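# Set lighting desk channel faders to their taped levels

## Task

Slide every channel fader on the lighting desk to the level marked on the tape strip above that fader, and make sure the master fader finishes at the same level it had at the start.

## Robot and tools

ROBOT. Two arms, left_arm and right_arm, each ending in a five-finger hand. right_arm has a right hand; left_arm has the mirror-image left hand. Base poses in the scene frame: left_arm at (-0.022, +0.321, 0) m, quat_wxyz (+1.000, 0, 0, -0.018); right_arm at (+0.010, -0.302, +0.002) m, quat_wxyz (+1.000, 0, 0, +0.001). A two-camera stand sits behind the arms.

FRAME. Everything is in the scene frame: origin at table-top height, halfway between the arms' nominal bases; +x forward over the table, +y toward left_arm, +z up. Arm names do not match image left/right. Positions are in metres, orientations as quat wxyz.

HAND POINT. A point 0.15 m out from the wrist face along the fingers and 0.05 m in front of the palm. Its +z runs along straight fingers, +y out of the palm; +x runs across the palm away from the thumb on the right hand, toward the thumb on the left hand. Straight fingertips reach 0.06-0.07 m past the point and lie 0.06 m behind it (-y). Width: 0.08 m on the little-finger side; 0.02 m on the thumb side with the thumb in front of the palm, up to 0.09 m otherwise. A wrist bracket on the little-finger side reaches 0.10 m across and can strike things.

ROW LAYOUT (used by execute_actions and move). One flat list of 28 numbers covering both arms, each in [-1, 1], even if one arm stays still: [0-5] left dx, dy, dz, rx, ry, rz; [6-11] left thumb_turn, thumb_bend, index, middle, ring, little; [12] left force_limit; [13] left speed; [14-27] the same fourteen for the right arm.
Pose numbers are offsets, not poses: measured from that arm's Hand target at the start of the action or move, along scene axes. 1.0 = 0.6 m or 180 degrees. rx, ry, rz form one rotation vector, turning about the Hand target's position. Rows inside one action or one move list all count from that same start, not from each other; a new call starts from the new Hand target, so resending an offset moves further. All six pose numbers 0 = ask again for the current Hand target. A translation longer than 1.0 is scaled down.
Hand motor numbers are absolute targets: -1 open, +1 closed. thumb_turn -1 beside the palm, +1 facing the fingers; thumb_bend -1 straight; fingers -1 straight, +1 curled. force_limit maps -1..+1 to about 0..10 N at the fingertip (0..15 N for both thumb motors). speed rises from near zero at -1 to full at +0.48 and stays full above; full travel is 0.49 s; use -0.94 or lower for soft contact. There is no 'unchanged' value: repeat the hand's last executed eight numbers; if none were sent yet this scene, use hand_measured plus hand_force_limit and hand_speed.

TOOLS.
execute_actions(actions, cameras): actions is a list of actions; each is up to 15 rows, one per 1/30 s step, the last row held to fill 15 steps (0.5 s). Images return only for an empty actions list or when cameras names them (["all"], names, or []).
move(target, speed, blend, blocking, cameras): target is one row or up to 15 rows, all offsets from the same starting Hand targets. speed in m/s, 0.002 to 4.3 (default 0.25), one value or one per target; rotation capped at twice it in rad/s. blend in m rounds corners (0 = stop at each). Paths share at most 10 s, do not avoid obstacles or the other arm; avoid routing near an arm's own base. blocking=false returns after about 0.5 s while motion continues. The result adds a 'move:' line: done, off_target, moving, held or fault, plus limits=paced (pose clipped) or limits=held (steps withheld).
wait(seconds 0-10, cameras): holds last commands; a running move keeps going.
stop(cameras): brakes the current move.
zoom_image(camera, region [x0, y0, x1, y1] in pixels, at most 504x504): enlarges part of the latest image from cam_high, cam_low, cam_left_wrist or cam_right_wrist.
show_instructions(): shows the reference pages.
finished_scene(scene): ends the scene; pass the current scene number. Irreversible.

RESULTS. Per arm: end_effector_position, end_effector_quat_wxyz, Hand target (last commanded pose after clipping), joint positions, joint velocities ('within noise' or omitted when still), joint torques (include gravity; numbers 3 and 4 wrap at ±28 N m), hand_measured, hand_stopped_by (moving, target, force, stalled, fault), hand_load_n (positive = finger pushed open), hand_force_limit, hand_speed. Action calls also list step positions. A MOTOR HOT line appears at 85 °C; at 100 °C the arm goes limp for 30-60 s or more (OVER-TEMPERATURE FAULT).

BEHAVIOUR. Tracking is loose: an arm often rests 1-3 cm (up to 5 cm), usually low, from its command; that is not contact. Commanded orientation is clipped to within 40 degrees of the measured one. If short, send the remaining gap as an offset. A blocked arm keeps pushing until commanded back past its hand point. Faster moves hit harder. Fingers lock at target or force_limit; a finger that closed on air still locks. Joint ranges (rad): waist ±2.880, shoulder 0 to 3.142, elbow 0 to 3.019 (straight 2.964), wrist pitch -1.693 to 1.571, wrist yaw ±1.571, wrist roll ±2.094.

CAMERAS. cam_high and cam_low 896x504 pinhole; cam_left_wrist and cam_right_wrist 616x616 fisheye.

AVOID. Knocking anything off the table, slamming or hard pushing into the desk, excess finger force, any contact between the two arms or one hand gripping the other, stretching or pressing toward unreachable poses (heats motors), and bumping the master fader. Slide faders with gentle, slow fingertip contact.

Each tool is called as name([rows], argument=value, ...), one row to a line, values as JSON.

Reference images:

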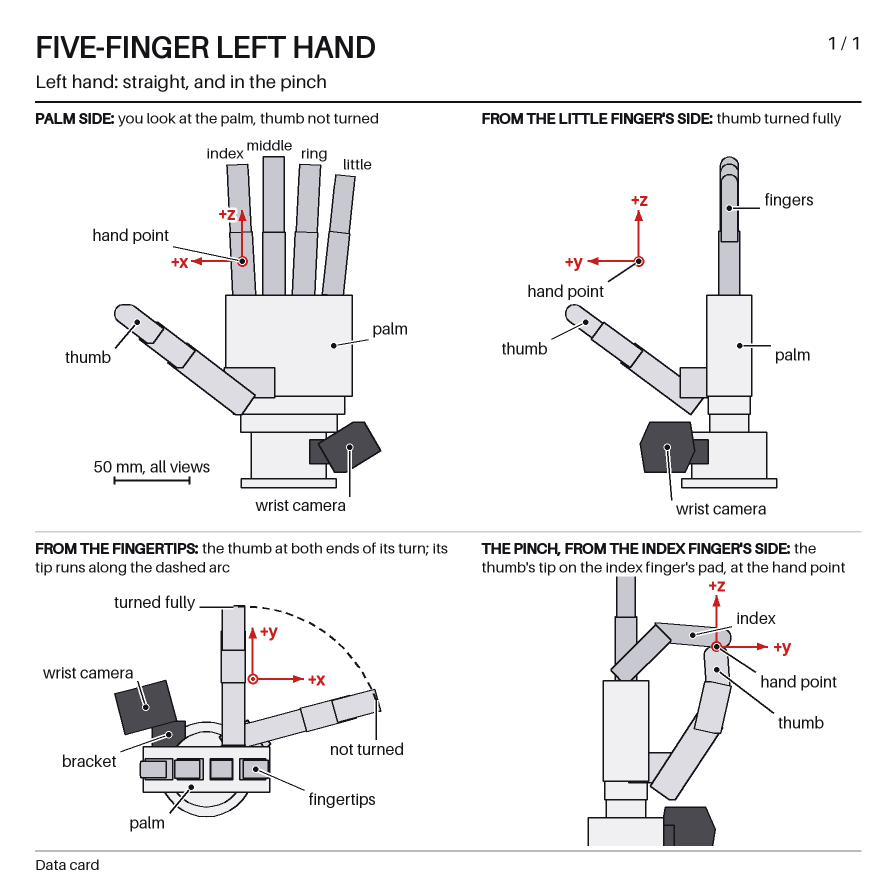

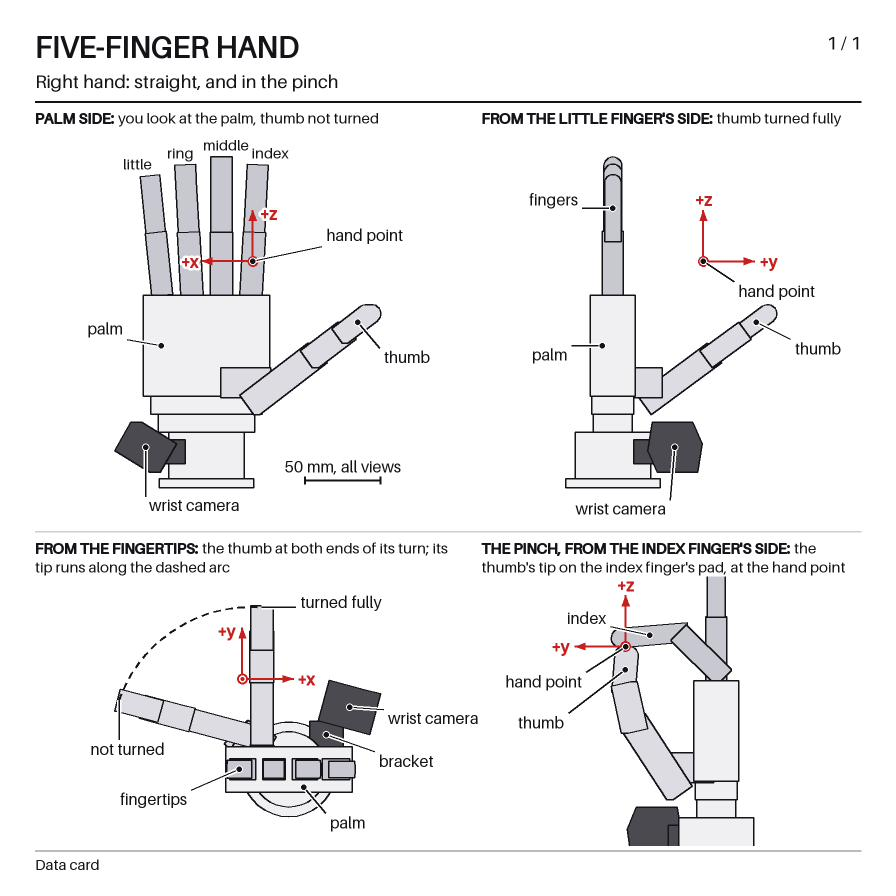

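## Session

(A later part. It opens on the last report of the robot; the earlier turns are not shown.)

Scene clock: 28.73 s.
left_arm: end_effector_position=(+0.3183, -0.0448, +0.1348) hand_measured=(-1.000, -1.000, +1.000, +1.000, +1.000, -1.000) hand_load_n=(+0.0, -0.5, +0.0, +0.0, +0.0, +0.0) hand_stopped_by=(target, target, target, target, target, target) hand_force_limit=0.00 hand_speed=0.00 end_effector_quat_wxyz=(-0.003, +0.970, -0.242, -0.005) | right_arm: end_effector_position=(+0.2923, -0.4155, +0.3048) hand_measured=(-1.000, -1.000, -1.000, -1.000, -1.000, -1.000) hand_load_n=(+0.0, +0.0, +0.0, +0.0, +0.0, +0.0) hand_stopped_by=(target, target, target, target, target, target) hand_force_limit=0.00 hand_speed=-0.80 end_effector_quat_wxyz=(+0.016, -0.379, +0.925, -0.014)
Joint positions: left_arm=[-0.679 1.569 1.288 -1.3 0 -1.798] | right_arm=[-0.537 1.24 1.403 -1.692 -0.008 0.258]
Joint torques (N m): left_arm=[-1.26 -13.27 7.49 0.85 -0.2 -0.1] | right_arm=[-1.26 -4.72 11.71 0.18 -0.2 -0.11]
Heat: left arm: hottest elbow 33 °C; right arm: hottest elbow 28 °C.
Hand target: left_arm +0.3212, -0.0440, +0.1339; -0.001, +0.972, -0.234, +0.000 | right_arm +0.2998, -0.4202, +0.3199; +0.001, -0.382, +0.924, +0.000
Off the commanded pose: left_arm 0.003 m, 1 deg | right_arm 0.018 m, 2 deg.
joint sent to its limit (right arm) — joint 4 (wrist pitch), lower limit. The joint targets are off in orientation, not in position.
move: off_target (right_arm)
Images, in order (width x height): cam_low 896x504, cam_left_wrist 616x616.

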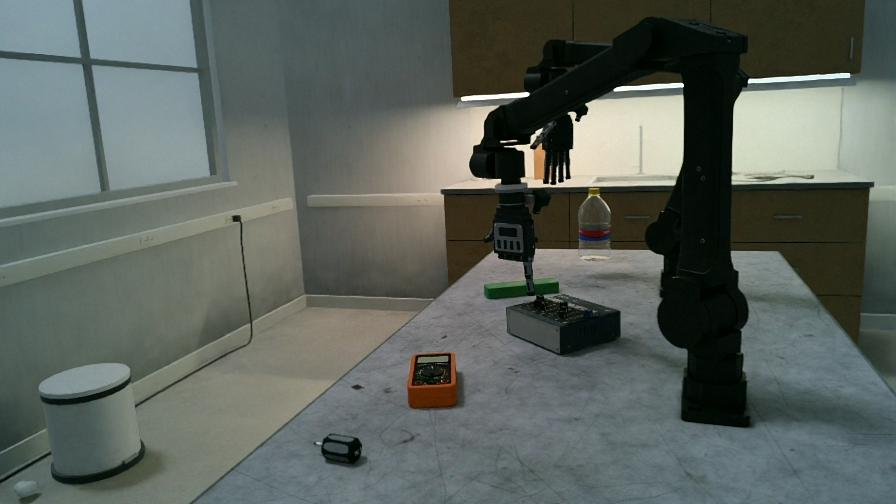

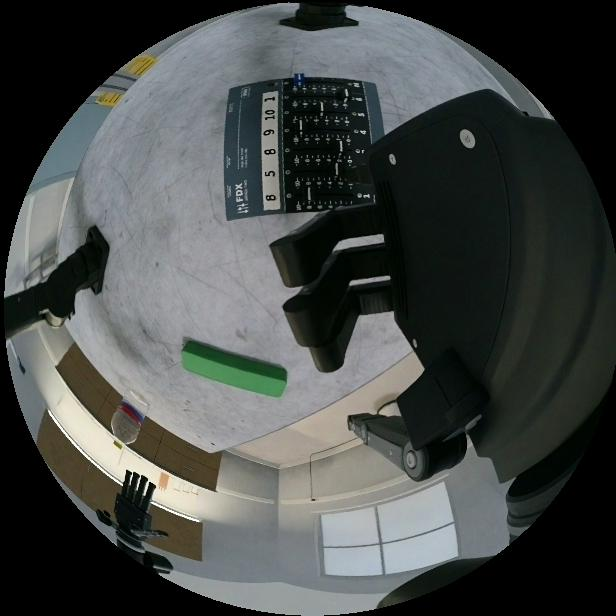

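zoom_image(camera="cam_left_wrist", region=[310, 140, 380, 210])

Scaled by 7.200 from the camera's 616x616 image, which has a finer 880x880 frame.

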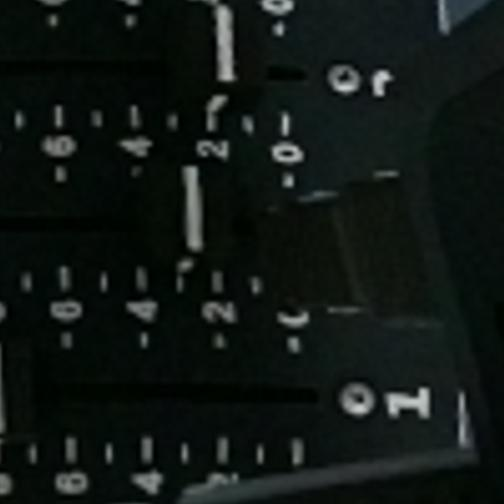

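move([
  [-0.0012,0.0138,0,0,0,0,-1,-1,1,1,1,-1,0,0,0,0,0,0,0,0,-1,-1,-1,-1,-1,-1,0,-0.8],
  [-0.0012,0.0138,-0.018,0,0,0,-1,-1,1,1,1,-1,0,0,0,0,0,0,0,0,-1,-1,-1,-1,-1,-1,0,-0.8],
], cameras=["cam_left_wrist","cam_low"], speed=0.06)

zoom_image(camera="cam_left_wrist", region=[310, 140, 380, 210])

zoom_image(camera="cam_low", region=[480, 230, 640, 370])

Scene clock: 31.33 s.
left_arm: end_effector_position=(+0.3152, -0.0396, +0.1263) hand_measured=(-1.000, -1.000, +1.000, +1.000, +1.000, -1.000) hand_load_n=(+0.0, +0.0, +0.0, +0.0, +0.0, +0.0) hand_stopped_by=(target, target, target, target, target, target) hand_force_limit=0.00 hand_speed=0.00 end_effector_quat_wxyz=(-0.001, +0.971, -0.240, -0.002) | right_arm: end_effector_position=(+0.2923, -0.4155, +0.3048) hand_measured=(-1.000, -1.000, -1.000, -1.000, -1.000, -1.000) hand_load_n=(+0.0, +0.0, +0.0, +0.0, +0.0, +0.0) hand_stopped_by=(target, target, target, target, target, target) hand_force_limit=0.00 hand_speed=-0.80 end_effector_quat_wxyz=(+0.016, -0.379, +0.925, -0.014)
Joint positions: left_arm=[-0.676 1.557 1.25 -1.269 0 -1.798] | right_arm=[-0.537 1.24 1.403 -1.692 -0.008 0.258]
Joint torques (N m): left_arm=[-0.5 -12.63 7.41 0.76 -0.2 0.02] | right_arm=[-1.26 -4.72 11.73 0.21 -0.2 -0.11]
Heat: left arm: hottest elbow 34 °C; right arm: hottest elbow 28 °C.
Hand target: left_arm +0.3206, -0.0357, +0.1232; -0.001, +0.972, -0.234, +0.000 | right_arm +0.2998, -0.4202, +0.3199; +0.001, -0.382, +0.924, +0.000
Off the commanded pose: left_arm 0.007 m, 1 deg | right_arm 0.018 m, 2 deg.
joint sent to its limit (right arm) — joint 4 (wrist pitch), lower limit. The joint targets are off in orientation, not in position.
move: off_target (right_arm)
Images, in order (width x height): cam_low 896x504, cam_left_wrist 616x616.

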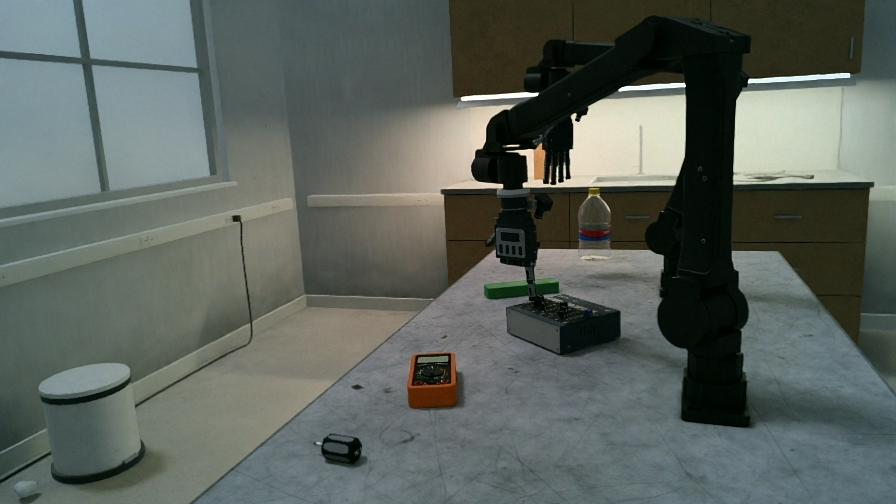

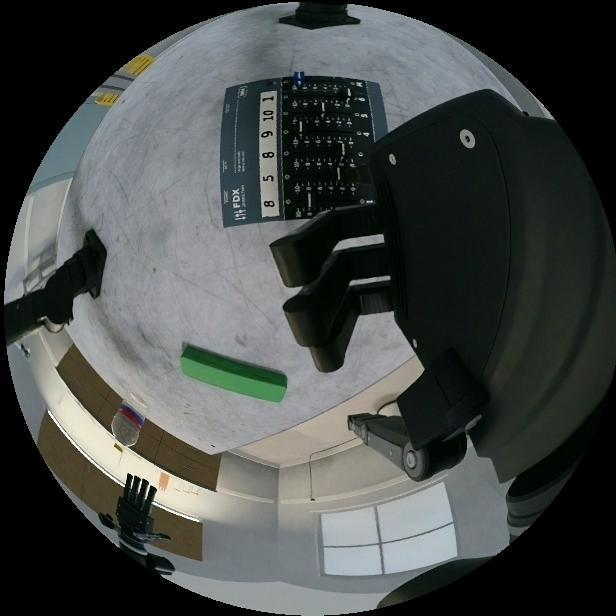

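Scaled by 7.200 from the camera's 616x616 image, which has a finer 880x880 frame.

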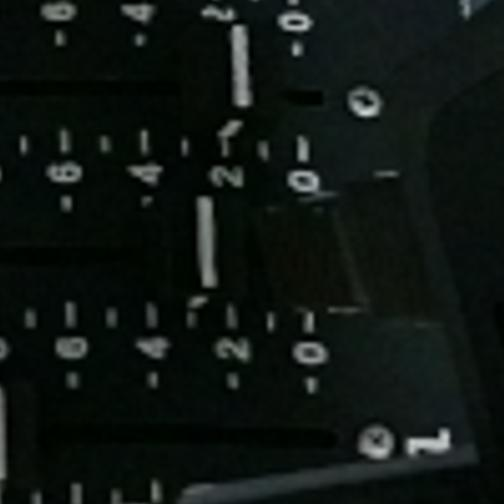

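Scaled by 3.150 from the camera's 896x504 image, which has a finer 1280x720 frame.

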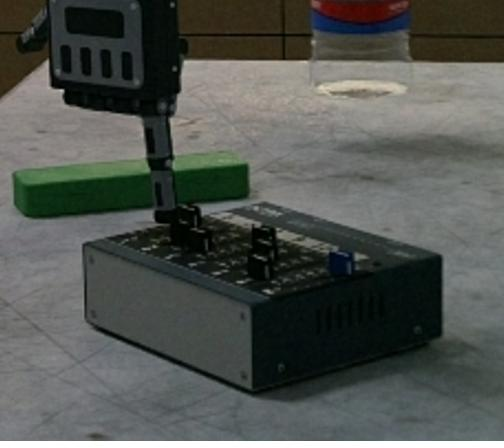

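move(target=[0.0023,0.0043,-0.0117,0,0,0,-1,-1,1,1,1,-1,0,0,0,0,0,0,0,0,-1,-1,-1,-1,-1,-1,0,-0.8], cameras=["cam_left_wrist","cam_low"], speed=0.06)

zoom_image(camera="cam_left_wrist", region=[310, 140, 380, 210])

zoom_image(camera="cam_low", region=[500, 260, 600, 340])

Scene clock: 32.70 s.
left_arm: end_effector_position=(+0.3173, -0.0372, +0.1215) hand_measured=(-1.000, -1.000, +1.000, +1.000, +1.000, -1.000) hand_load_n=(+0.0, +0.0, +0.0, +0.0, +0.0, +0.0) hand_stopped_by=(target, target, target, target, target, target) hand_force_limit=0.00 hand_speed=0.00 end_effector_quat_wxyz=(+0.000, +0.972, -0.237, +0.000) | right_arm: end_effector_position=(+0.2923, -0.4155, +0.3048) hand_measured=(-1.000, -1.000, -1.000, -1.000, -1.000, -1.000) hand_load_n=(+0.0, +0.0, +0.0, +0.0, +0.0, +0.0) hand_stopped_by=(target, target, target, target, target, target) hand_force_limit=0.00 hand_speed=-0.80 end_effector_quat_wxyz=(+0.016, -0.379, +0.925, -0.014)
Joint positions: left_arm=[-0.669 1.557 1.237 -1.251 0 -1.798] | right_arm=[-0.537 1.24 1.403 -1.692 -0.008 0.258]
Joint torques (N m): left_arm=[-0.56 -12.16 7.39 0.76 -0.21 0.08] | right_arm=[-1.32 -4.78 11.71 0.2 -0.21 -0.11]
Heat: left arm: hottest elbow 34 °C; right arm: hottest elbow 29 °C.
Hand target: left_arm +0.3220, -0.0332, +0.1162; -0.001, +0.972, -0.234, +0.000 | right_arm +0.2998, -0.4202, +0.3199; +0.001, -0.382, +0.924, +0.000
Off the commanded pose: left_arm 0.008 m, 0 deg | right_arm 0.018 m, 2 deg.
joint sent to its limit (right arm) — joint 4 (wrist pitch), lower limit. The joint targets are off in orientation, not in position.
move: off_target (right_arm)
Images, in order (width x height): cam_low 896x504, cam_left_wrist 616x616.

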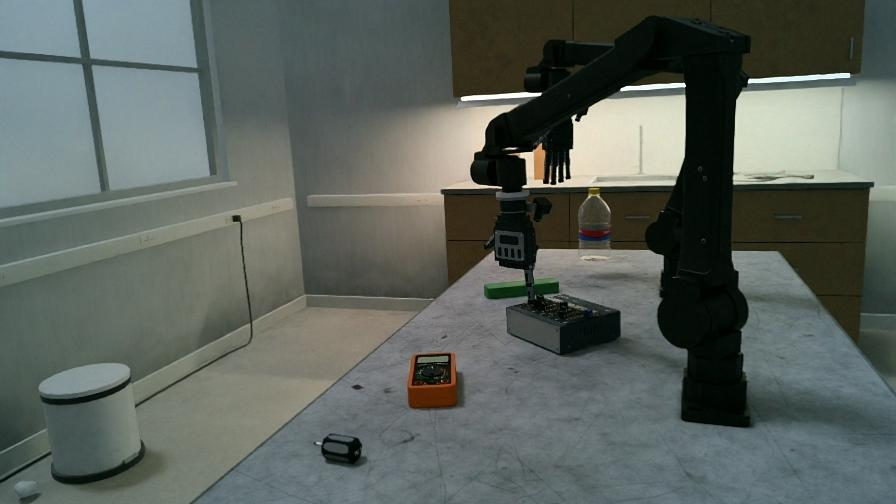

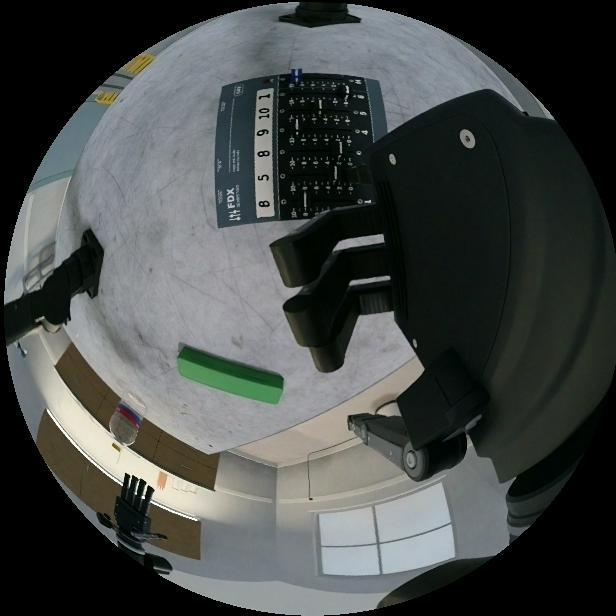

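Scaled by 7.200 from the camera's 616x616 image, which has a finer 880x880 frame.

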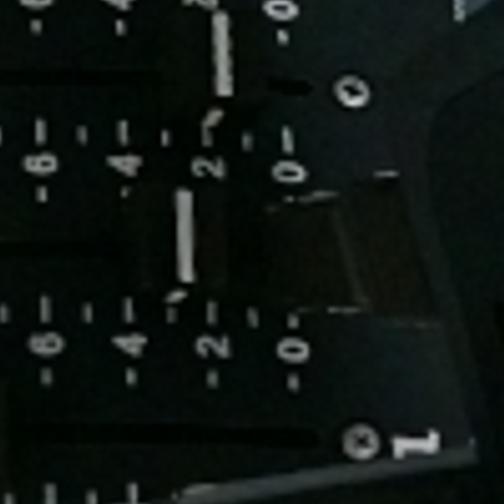

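Scaled by 5.040 from the camera's 896x504 image, which has a finer 1280x720 frame.

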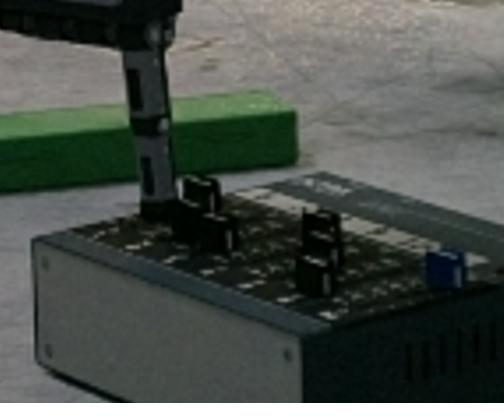

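move(target=[-0.0172,-0.0243,0.0055,0,0,0,-1,-1,1,1,1,-1,0,0,0,0,0,0,0,0,-1,-1,-1,-1,-1,-1,0,-0.8], cameras=["cam_left_wrist","cam_low"], speed=0.05)

zoom_image(camera="cam_left_wrist", region=[300, 130, 380, 210])

zoom_image(camera="cam_low", region=[500, 260, 600, 340])

Scene clock: 34.20 s.
left_arm: end_effector_position=(+0.3151, -0.0402, +0.1212) hand_measured=(-1.000, -1.000, +1.000, +1.000, +1.000, -1.000) hand_load_n=(+0.0, +0.0, +0.0, +0.0, +0.0, +0.0) hand_stopped_by=(target, target, target, target, target, target) hand_force_limit=0.00 hand_speed=0.00 end_effector_quat_wxyz=(-0.003, +0.972, -0.236, +0.001) | right_arm: end_effector_position=(+0.2923, -0.4155, +0.3048) hand_measured=(-1.000, -1.000, -1.000, -1.000, -1.000, -1.000) hand_load_n=(+0.0, +0.0, +0.0, +0.0, +0.0, +0.0) hand_stopped_by=(target, target, target, target, target, target) hand_force_limit=0.00 hand_speed=-0.80 end_effector_quat_wxyz=(+0.016, -0.379, +0.925, -0.014)
Joint positions: left_arm=[-0.68 1.557 1.237 -1.251 -0.006 -1.812] | right_arm=[-0.537 1.24 1.403 -1.692 -0.008 0.258]
Joint torques (N m): left_arm=[-2.73 -12.16 8.21 0.44 0.05 -0.14] | right_arm=[-1.26 -4.72 11.73 0.21 -0.2 -0.11]
Heat: left arm: hottest elbow 34 °C; right arm: hottest elbow 29 °C.
Hand target: left_arm +0.3116, -0.0478, +0.1196; -0.001, +0.972, -0.234, +0.000 | right_arm +0.2998, -0.4202, +0.3199; +0.001, -0.382, +0.924, +0.000
Off the commanded pose: left_arm 0.008 m, 0 deg | right_arm 0.018 m, 2 deg.
joint sent to its limit (right arm) — joint 4 (wrist pitch), lower limit. The joint targets are off in orientation, not in position.
move: off_target (right_arm)
Images, in order (width x height): cam_low 896x504, cam_left_wrist 616x616.

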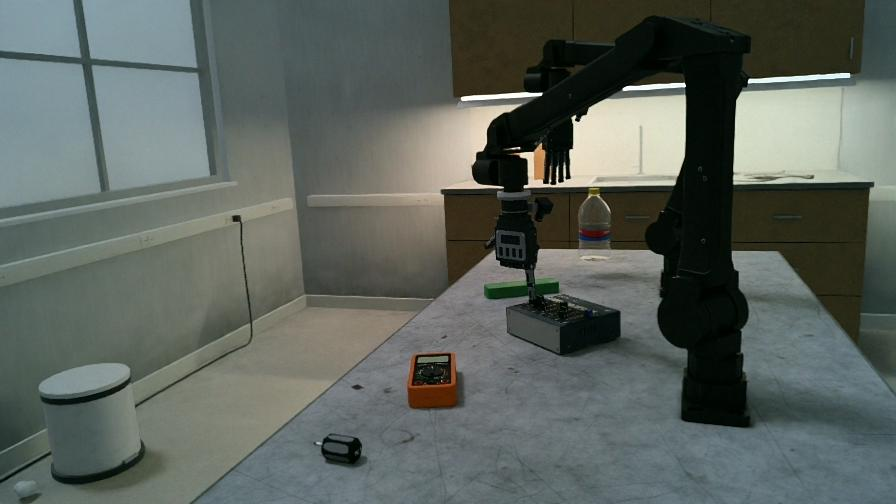

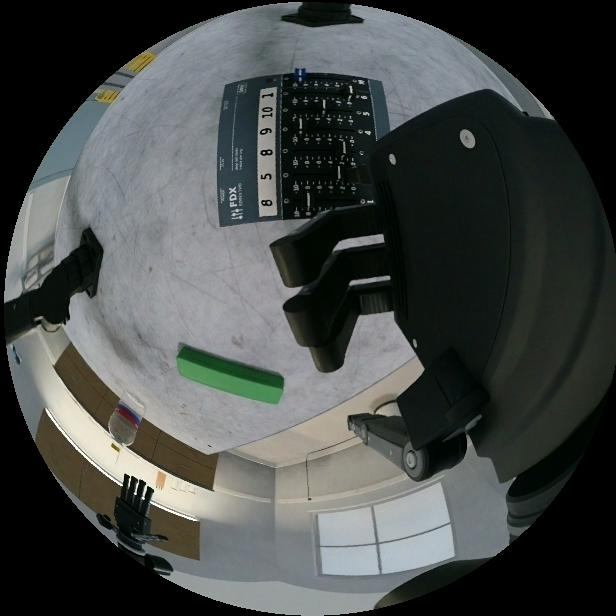

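Scaled by 6.300 from the camera's 616x616 image, which has a finer 880x880 frame.

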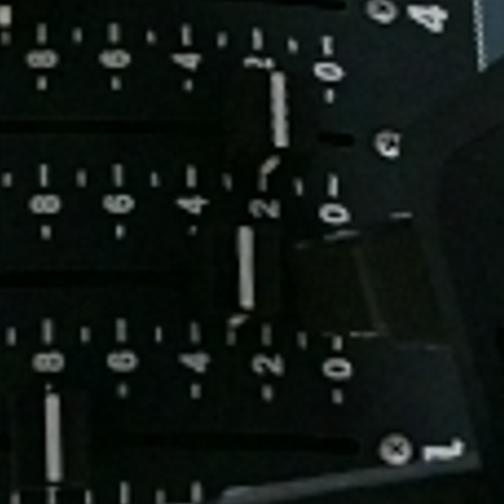

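Scaled by 5.040 from the camera's 896x504 image, which has a finer 1280x720 frame.

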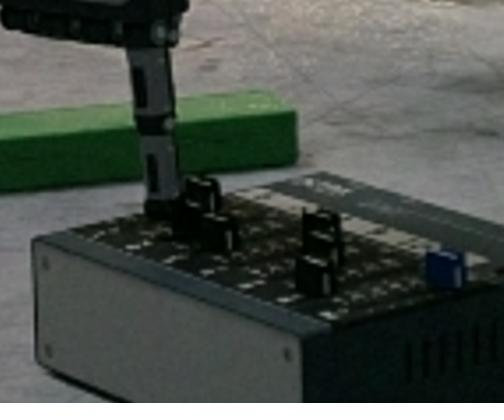

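move(target=[-0.0063,-0.0118,0,0,0,0,-1,-1,1,1,1,-1,0,0,0,0,0,0,0,0,-1,-1,-1,-1,-1,-1,0,-0.8], cameras=["cam_left_wrist","cam_low"], speed=0.05)

zoom_image(camera="cam_left_wrist", region=[300, 130, 380, 210])

zoom_image(camera="cam_low", region=[500, 260, 600, 340])

Scene clock: 35.57 s.
left_arm: end_effector_position=(+0.3104, -0.0455, +0.1212) hand_measured=(-1.000, -1.000, +1.000, +1.000, +1.000, -1.000) hand_load_n=(+0.0, +0.0, +0.0, +0.0, +0.5, +0.0) hand_stopped_by=(target, target, target, target, target, target) hand_force_limit=0.00 hand_speed=0.00 end_effector_quat_wxyz=(-0.003, +0.972, -0.236, +0.002) | right_arm: end_effector_position=(+0.2923, -0.4155, +0.3048) hand_measured=(-1.000, -1.000, -1.000, -1.000, -1.000, -1.000) hand_load_n=(+0.0, +0.0, +0.0, +0.0, +0.0, +0.0) hand_stopped_by=(target, target, target, target, target, target) hand_force_limit=0.00 hand_speed=-0.80 end_effector_quat_wxyz=(+0.016, -0.379, +0.925, -0.014)
Joint positions: left_arm=[-0.697 1.557 1.237 -1.251 -0.007 -1.829] | right_arm=[-0.537 1.24 1.403 -1.692 -0.008 0.258]
Joint torques (N m): left_arm=[-2.73 -11.75 8.64 0.42 0.09 -0.16] | right_arm=[-1.26 -4.78 11.73 0.2 -0.2 -0.11]
Heat: left arm: hottest elbow 34 °C; right arm: hottest elbow 29 °C.
Hand target: left_arm +0.3080, -0.0548, +0.1196; -0.001, +0.972, -0.234, +0.000 | right_arm +0.2998, -0.4202, +0.3199; +0.001, -0.382, +0.924, +0.000
Off the commanded pose: left_arm 0.010 m, 0 deg | right_arm 0.018 m, 2 deg.
joint sent to its limit (right arm) — joint 4 (wrist pitch), lower limit. The joint targets are off in orientation, not in position.
move: off_target (right_arm)
Images, in order (width x height): cam_low 896x504, cam_left_wrist 616x616.

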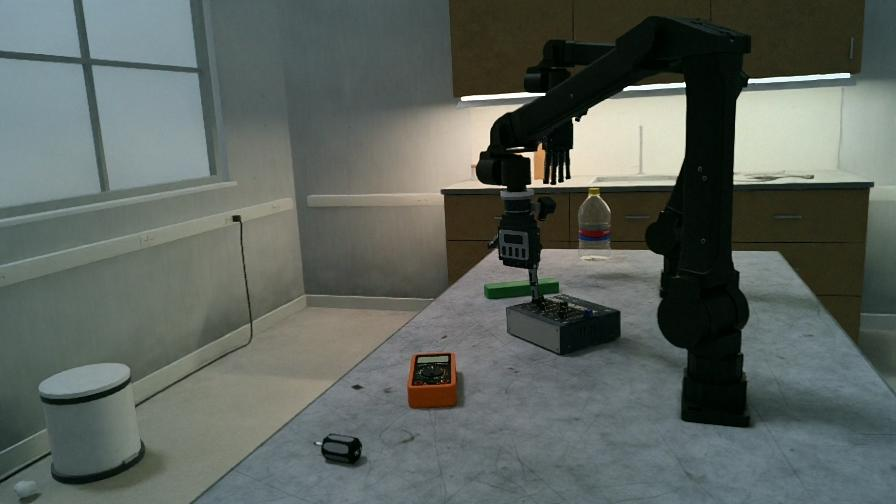

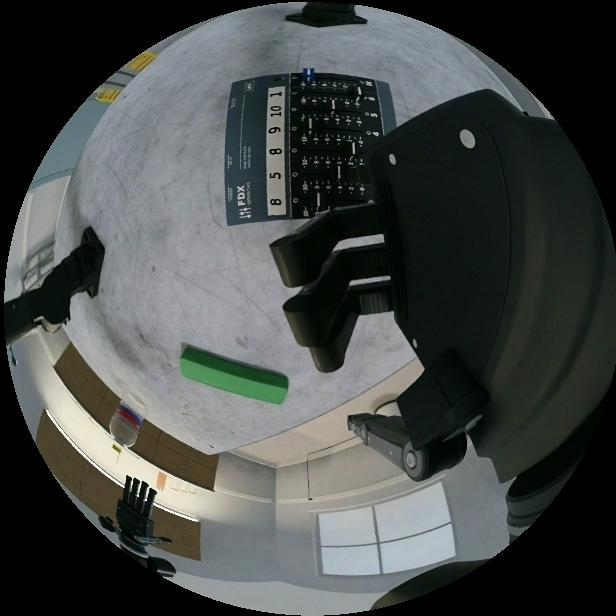

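Scaled by 6.300 from the camera's 616x616 image, which has a finer 880x880 frame.

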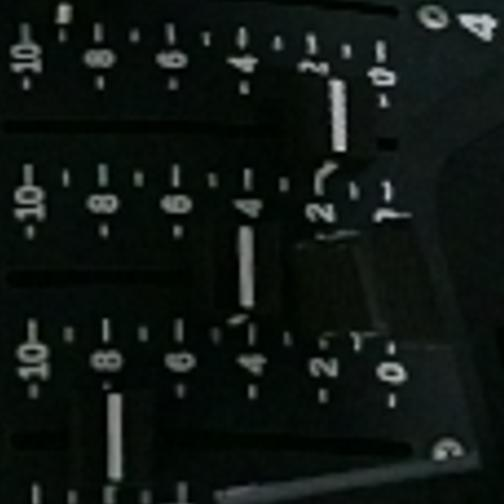

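Scaled by 5.040 from the camera's 896x504 image, which has a finer 1280x720 frame.

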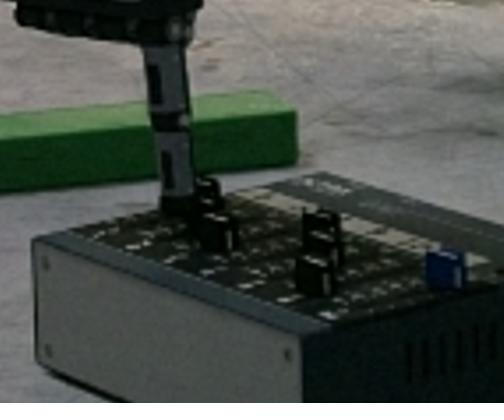

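move(target=[-0.0018,-0.0048,0,0,0,0,-1,-1,1,1,1,-1,0,0,0,0,0,0,0,0,-1,-1,-1,-1,-1,-1,0,-0.8], cameras=["cam_left_wrist"], speed=0.05)

zoom_image(camera="cam_left_wrist", region=[300, 130, 380, 210])

Scene clock: 36.67 s.
left_arm: end_effector_position=(+0.3087, -0.0474, +0.1211) hand_measured=(-1.000, -1.000, +1.000, +1.000, +1.000, -1.000) hand_load_n=(+0.0, +0.0, +0.0, +0.0, +0.0, +0.0) hand_stopped_by=(target, target, target, target, target, target) hand_force_limit=0.00 hand_speed=0.00 end_effector_quat_wxyz=(-0.004, +0.972, -0.235, +0.002) | right_arm: end_effector_position=(+0.2923, -0.4155, +0.3048) hand_measured=(-1.000, -1.000, -1.000, -1.000, -1.000, -1.000) hand_load_n=(+0.0, +0.0, +0.0, +0.0, +0.0, +0.0) hand_stopped_by=(target, target, target, target, target, target) hand_force_limit=0.00 hand_speed=-0.80 end_effector_quat_wxyz=(+0.016, -0.379, +0.925, -0.014)
Joint positions: left_arm=[-0.703 1.557 1.237 -1.251 -0.008 -1.835] | right_arm=[-0.537 1.24 1.403 -1.692 -0.008 0.258]
Joint torques (N m): left_arm=[-2.84 -11.46 8.9 0.39 0.11 -0.16] | right_arm=[-1.26 -4.72 11.74 0.2 -0.2 -0.11]
Heat: left arm: hottest elbow 34 °C; right arm: hottest elbow 29 °C.
Hand target: left_arm +0.3068, -0.0578, +0.1196; -0.001, +0.972, -0.234, +0.000 | right_arm +0.2998, -0.4202, +0.3199; +0.001, -0.382, +0.924, +0.000
Off the commanded pose: left_arm 0.011 m, 0 deg | right_arm 0.018 m, 2 deg.
joint sent to its limit (right arm) — joint 4 (wrist pitch), lower limit. The joint targets are off in orientation, not in position.
move: off_target (left_arm, right_arm)
Images, in order (width x height): cam_left_wrist 616x616.

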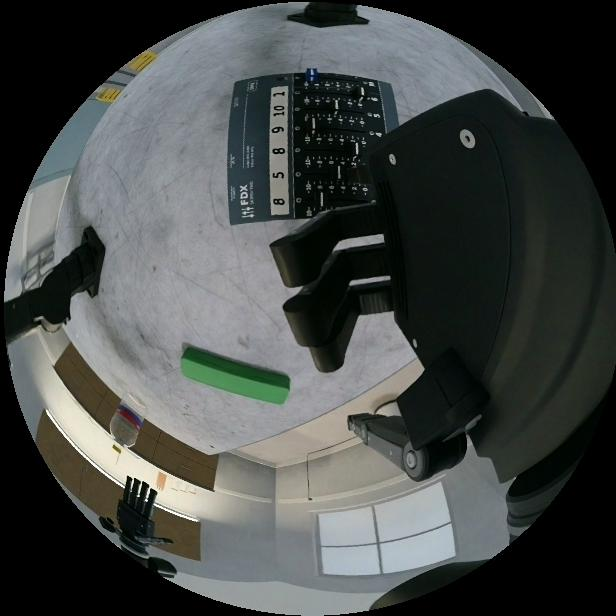

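Scaled by 6.300 from the camera's 616x616 image, which has a finer 880x880 frame.

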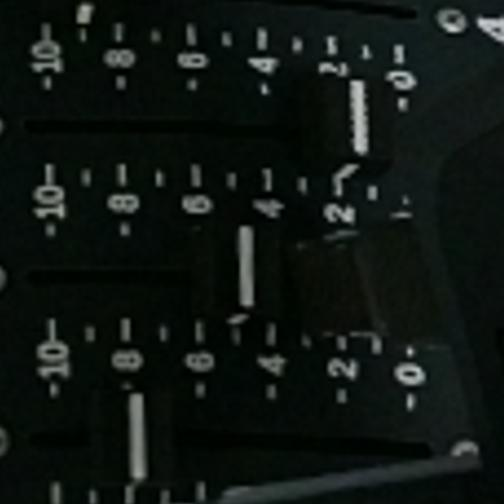

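move([
  [0.0098,0.0358,0.0423,0,0,0,-1,-1,1,1,1,-1,0,0,0,0,0,0,0,0,-1,-1,-1,-1,-1,-1,0,-0.8],
  [-0.0072,0.0713,0.0423,0,0,0,-1,-1,1,1,1,-1,0,0,0,0,0,0,0,0,-1,-1,-1,-1,-1,-1,0,-0.8],
], cameras=["cam_left_wrist"], speed=0.1)

zoom_image(camera="cam_left_wrist", region=[290, 120, 390, 220])

Scene clock: 39.73 s.
left_arm: end_effector_position=(+0.3035, -0.0208, +0.1475) hand_measured=(-1.000, -1.000, +1.000, +1.000, +1.000, -1.000) hand_load_n=(+0.0, +0.0, +0.0, +0.0, +0.0, +0.0) hand_stopped_by=(target, target, target, target, target, target) hand_force_limit=0.00 hand_speed=0.00 end_effector_quat_wxyz=(+0.001, +0.973, -0.232, +0.006) | right_arm: end_effector_position=(+0.2923, -0.4155, +0.3048) hand_measured=(-1.000, -1.000, -1.000, -1.000, -1.000, -1.000) hand_load_n=(+0.0, +0.0, +0.0, +0.0, +0.0, -0.5) hand_stopped_by=(target, target, target, target, target, target) hand_force_limit=0.00 hand_speed=-0.80 end_effector_quat_wxyz=(+0.016, -0.379, +0.925, -0.014)
Joint positions: left_arm=[-0.664 1.474 1.213 -1.298 -0.005 -1.803] | right_arm=[-0.537 1.24 1.403 -1.692 -0.008 0.258]
Joint torques (N m): left_arm=[-0.67 -11.63 7.56 0.02 -0.03 0.15] | right_arm=[-1.26 -4.78 11.73 0.2 -0.2 -0.11]
Heat: left arm: hottest elbow 35 °C; right arm: hottest elbow 29 °C.
Hand target: left_arm +0.3024, -0.0148, +0.1449; -0.001, +0.972, -0.234, +0.000 | right_arm +0.2998, -0.4202, +0.3199; +0.001, -0.382, +0.924, +0.000
Off the commanded pose: left_arm 0.006 m, 1 deg | right_arm 0.018 m, 2 deg.
joint sent to its limit (right arm) — joint 4 (wrist pitch), lower limit. The joint targets are off in orientation, not in position.
move: off_target (right_arm)
Images, in order (width x height): cam_left_wrist 616x616.

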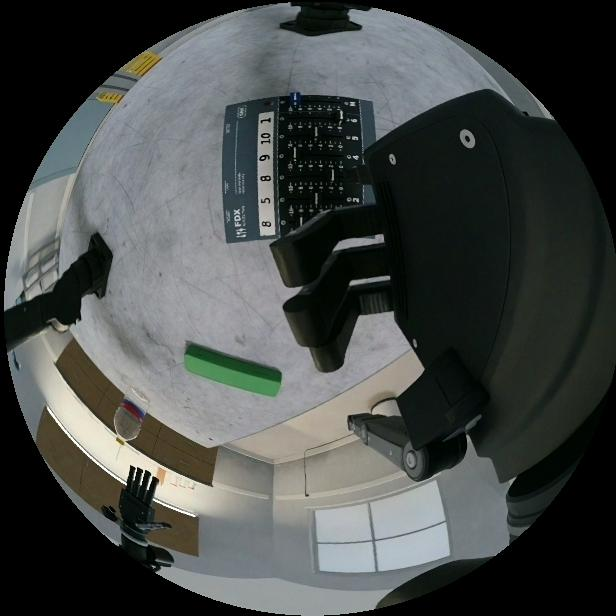

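Scaled by 5.040 from the camera's 616x616 image, which has a finer 880x880 frame.

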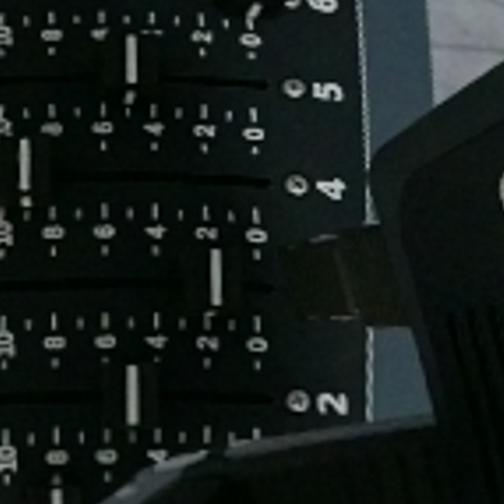

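move(target=[0.011,0.0013,-0.045,0,0,0,-1,-1,1,1,1,-1,0,0,0,0,0,0,0,0,-1,-1,-1,-1,-1,-1,0,-0.8], cameras=["cam_left_wrist","cam_low"], speed=0.08)

zoom_image(camera="cam_left_wrist", region=[300, 130, 380, 210])

zoom_image(camera="cam_low", region=[500, 260, 600, 340])

Scene clock: 42.47 s.
left_arm: end_effector_position=(+0.3053, -0.0171, +0.1296) hand_measured=(-1.000, -1.000, +1.000, +1.000, +1.000, -1.000) hand_load_n=(+0.0, +0.0, +0.0, +0.0, +0.0, +0.0) hand_stopped_by=(target, target, target, target, target, target) hand_force_limit=0.00 hand_speed=0.00 end_effector_quat_wxyz=(+0.001, +0.972, -0.233, +0.007) | right_arm: end_effector_position=(+0.2923, -0.4155, +0.3048) hand_measured=(-1.000, -1.000, -1.000, -1.000, -1.000, -1.000) hand_load_n=(+0.0, +0.0, +0.0, +0.0, +0.0, +0.0) hand_stopped_by=(target, target, target, target, target, target) hand_force_limit=0.00 hand_speed=-0.80 end_effector_quat_wxyz=(+0.016, -0.379, +0.925, -0.014)
Joint positions: left_arm=[-0.654 1.484 1.175 -1.247 -0.004 -1.791] | right_arm=[-0.537 1.24 1.403 -1.692 -0.008 0.258]
Joint torques (N m): left_arm=[-0.5 -9.82 7.53 0.85 -0.04 0.14] | right_arm=[-1.2 -4.72 11.74 0.18 -0.21 -0.11]
Heat: left arm: hottest elbow 35 °C; right arm: hottest elbow 29 °C.
Hand target: left_arm +0.3091, -0.0142, +0.1179; -0.001, +0.972, -0.234, +0.000 | right_arm +0.2998, -0.4202, +0.3199; +0.001, -0.382, +0.924, +0.000
Off the commanded pose: left_arm 0.013 m, 1 deg | right_arm 0.018 m, 2 deg.
joint sent to its limit (right arm) — joint 4 (wrist pitch), lower limit. The joint targets are off in orientation, not in position.
move: off_target (left_arm, right_arm)
Images, in order (width x height): cam_low 896x504, cam_left_wrist 616x616.

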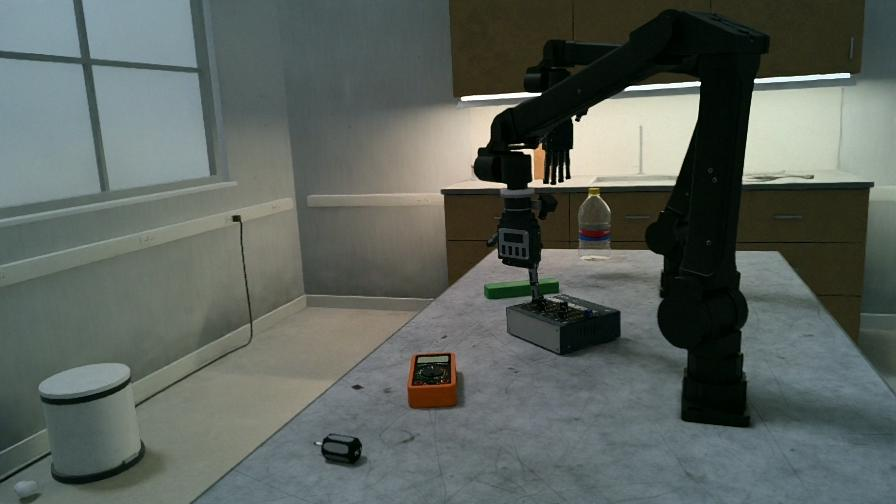

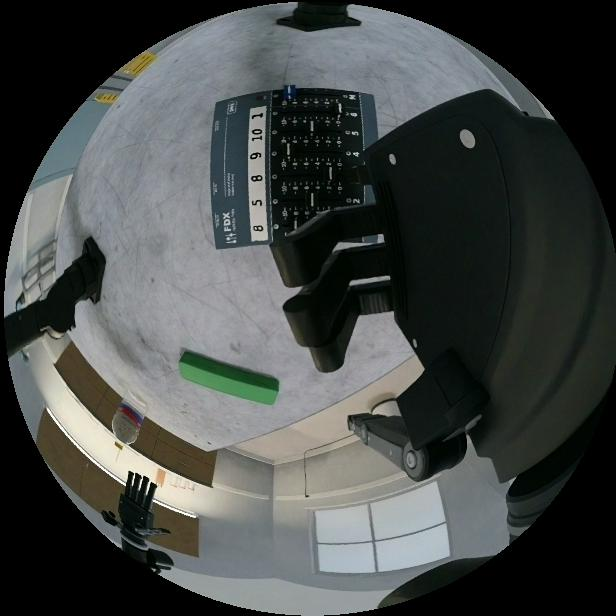

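Scaled by 6.300 from the camera's 616x616 image, which has a finer 880x880 frame.

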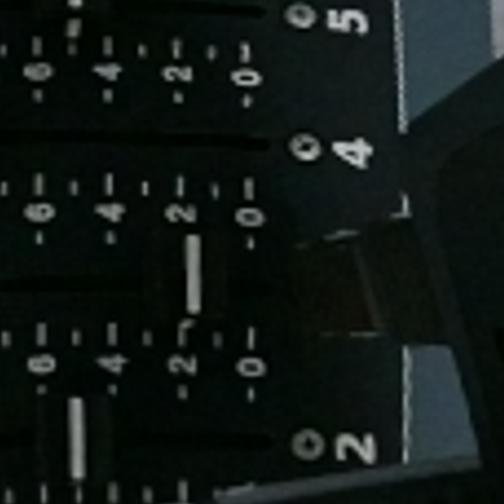

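Scaled by 5.040 from the camera's 896x504 image, which has a finer 1280x720 frame.

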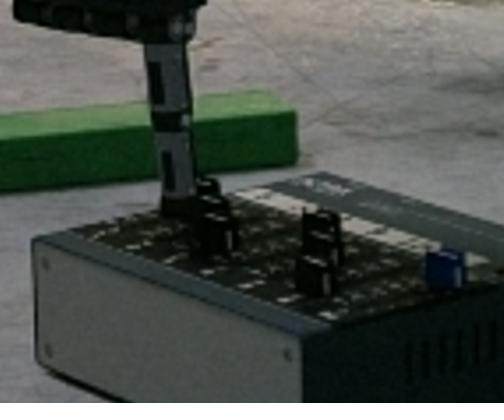

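move(target=[-0.0018,0.0012,-0.0065,0,0,0,-1,-1,1,1,1,-1,0,0,0,0,0,0,0,0,-1,-1,-1,-1,-1,-1,0,-0.8], cameras=["cam_left_wrist","cam_low"], speed=0.08)

zoom_image(camera="cam_left_wrist", region=[300, 130, 380, 210])

zoom_image(camera="cam_low", region=[500, 260, 600, 340])

Scene clock: 44.17 s.
left_arm: end_effector_position=(+0.3046, -0.0165, +0.1260) hand_measured=(-1.000, -1.000, +1.000, +1.000, +1.000, -1.000) hand_load_n=(+0.0, +0.0, +0.0, +0.0, +0.0, +0.0) hand_stopped_by=(target, target, target, target, target, target) hand_force_limit=0.00 hand_speed=0.00 end_effector_quat_wxyz=(+0.001, +0.972, -0.233, +0.008) | right_arm: end_effector_position=(+0.2923, -0.4155, +0.3048) hand_measured=(-1.000, -1.000, -1.000, -1.000, -1.000, -1.000) hand_load_n=(+0.0, +0.0, +0.0, +0.0, +0.0, +0.0) hand_stopped_by=(target, target, target, target, target, target) hand_force_limit=0.00 hand_speed=-0.80 end_effector_quat_wxyz=(+0.016, -0.379, +0.925, -0.014)
Joint positions: left_arm=[-0.654 1.484 1.165 -1.237 -0.004 -1.791] | right_arm=[-0.537 1.24 1.403 -1.692 -0.008 0.258]
Joint torques (N m): left_arm=[-0.5 -9.88 7.42 0.8 -0.04 0.14] | right_arm=[-1.26 -4.72 11.71 0.2 -0.21 -0.11]
Heat: left arm: hottest elbow 35 °C; right arm: hottest elbow 30 °C.
Hand target: left_arm +0.3079, -0.0134, +0.1139; -0.001, +0.972, -0.234, +0.000 | right_arm +0.2998, -0.4202, +0.3199; +0.001, -0.382, +0.924, +0.000
Off the commanded pose: left_arm 0.013 m, 1 deg | right_arm 0.018 m, 2 deg.
joint sent to its limit (right arm) — joint 4 (wrist pitch), lower limit. The joint targets are off in orientation, not in position.
move: off_target (left_arm, right_arm)
Images, in order (width x height): cam_low 896x504, cam_left_wrist 616x616.

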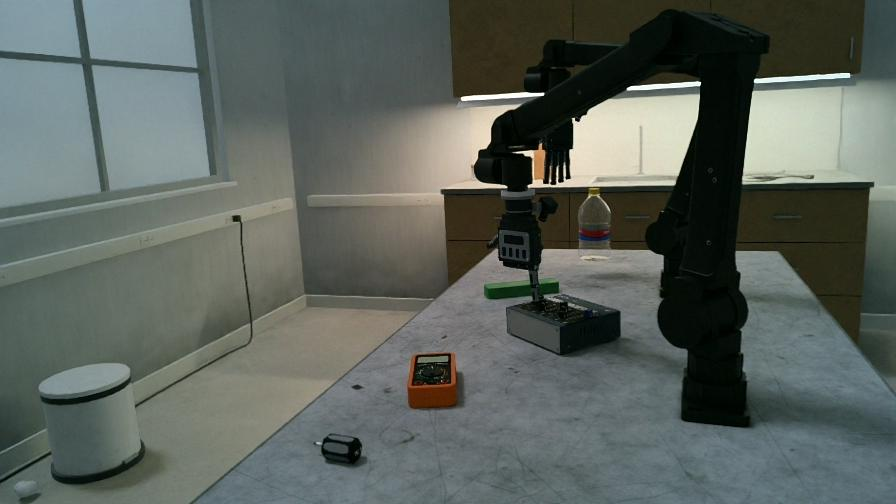

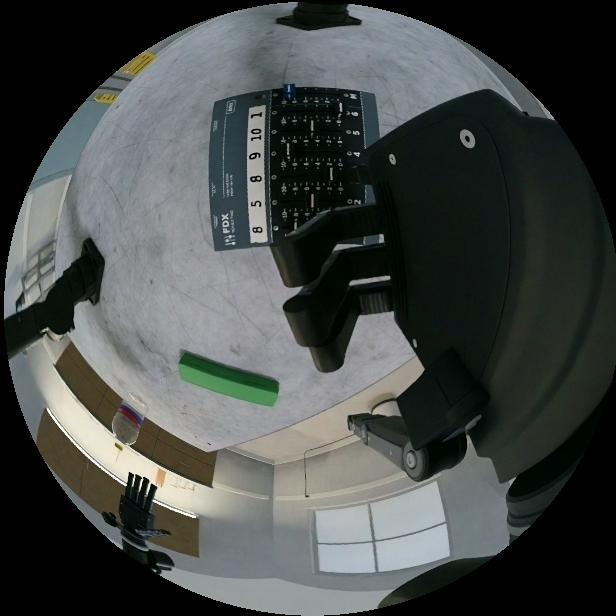

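Scaled by 6.300 from the camera's 616x616 image, which has a finer 880x880 frame.

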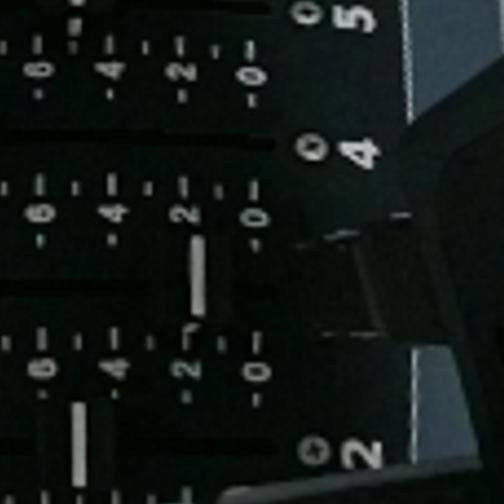

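Scaled by 5.040 from the camera's 896x504 image, which has a finer 1280x720 frame.

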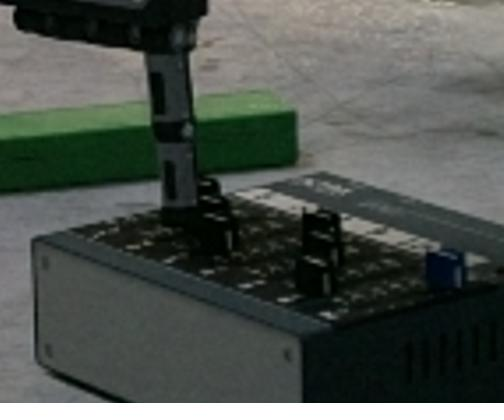

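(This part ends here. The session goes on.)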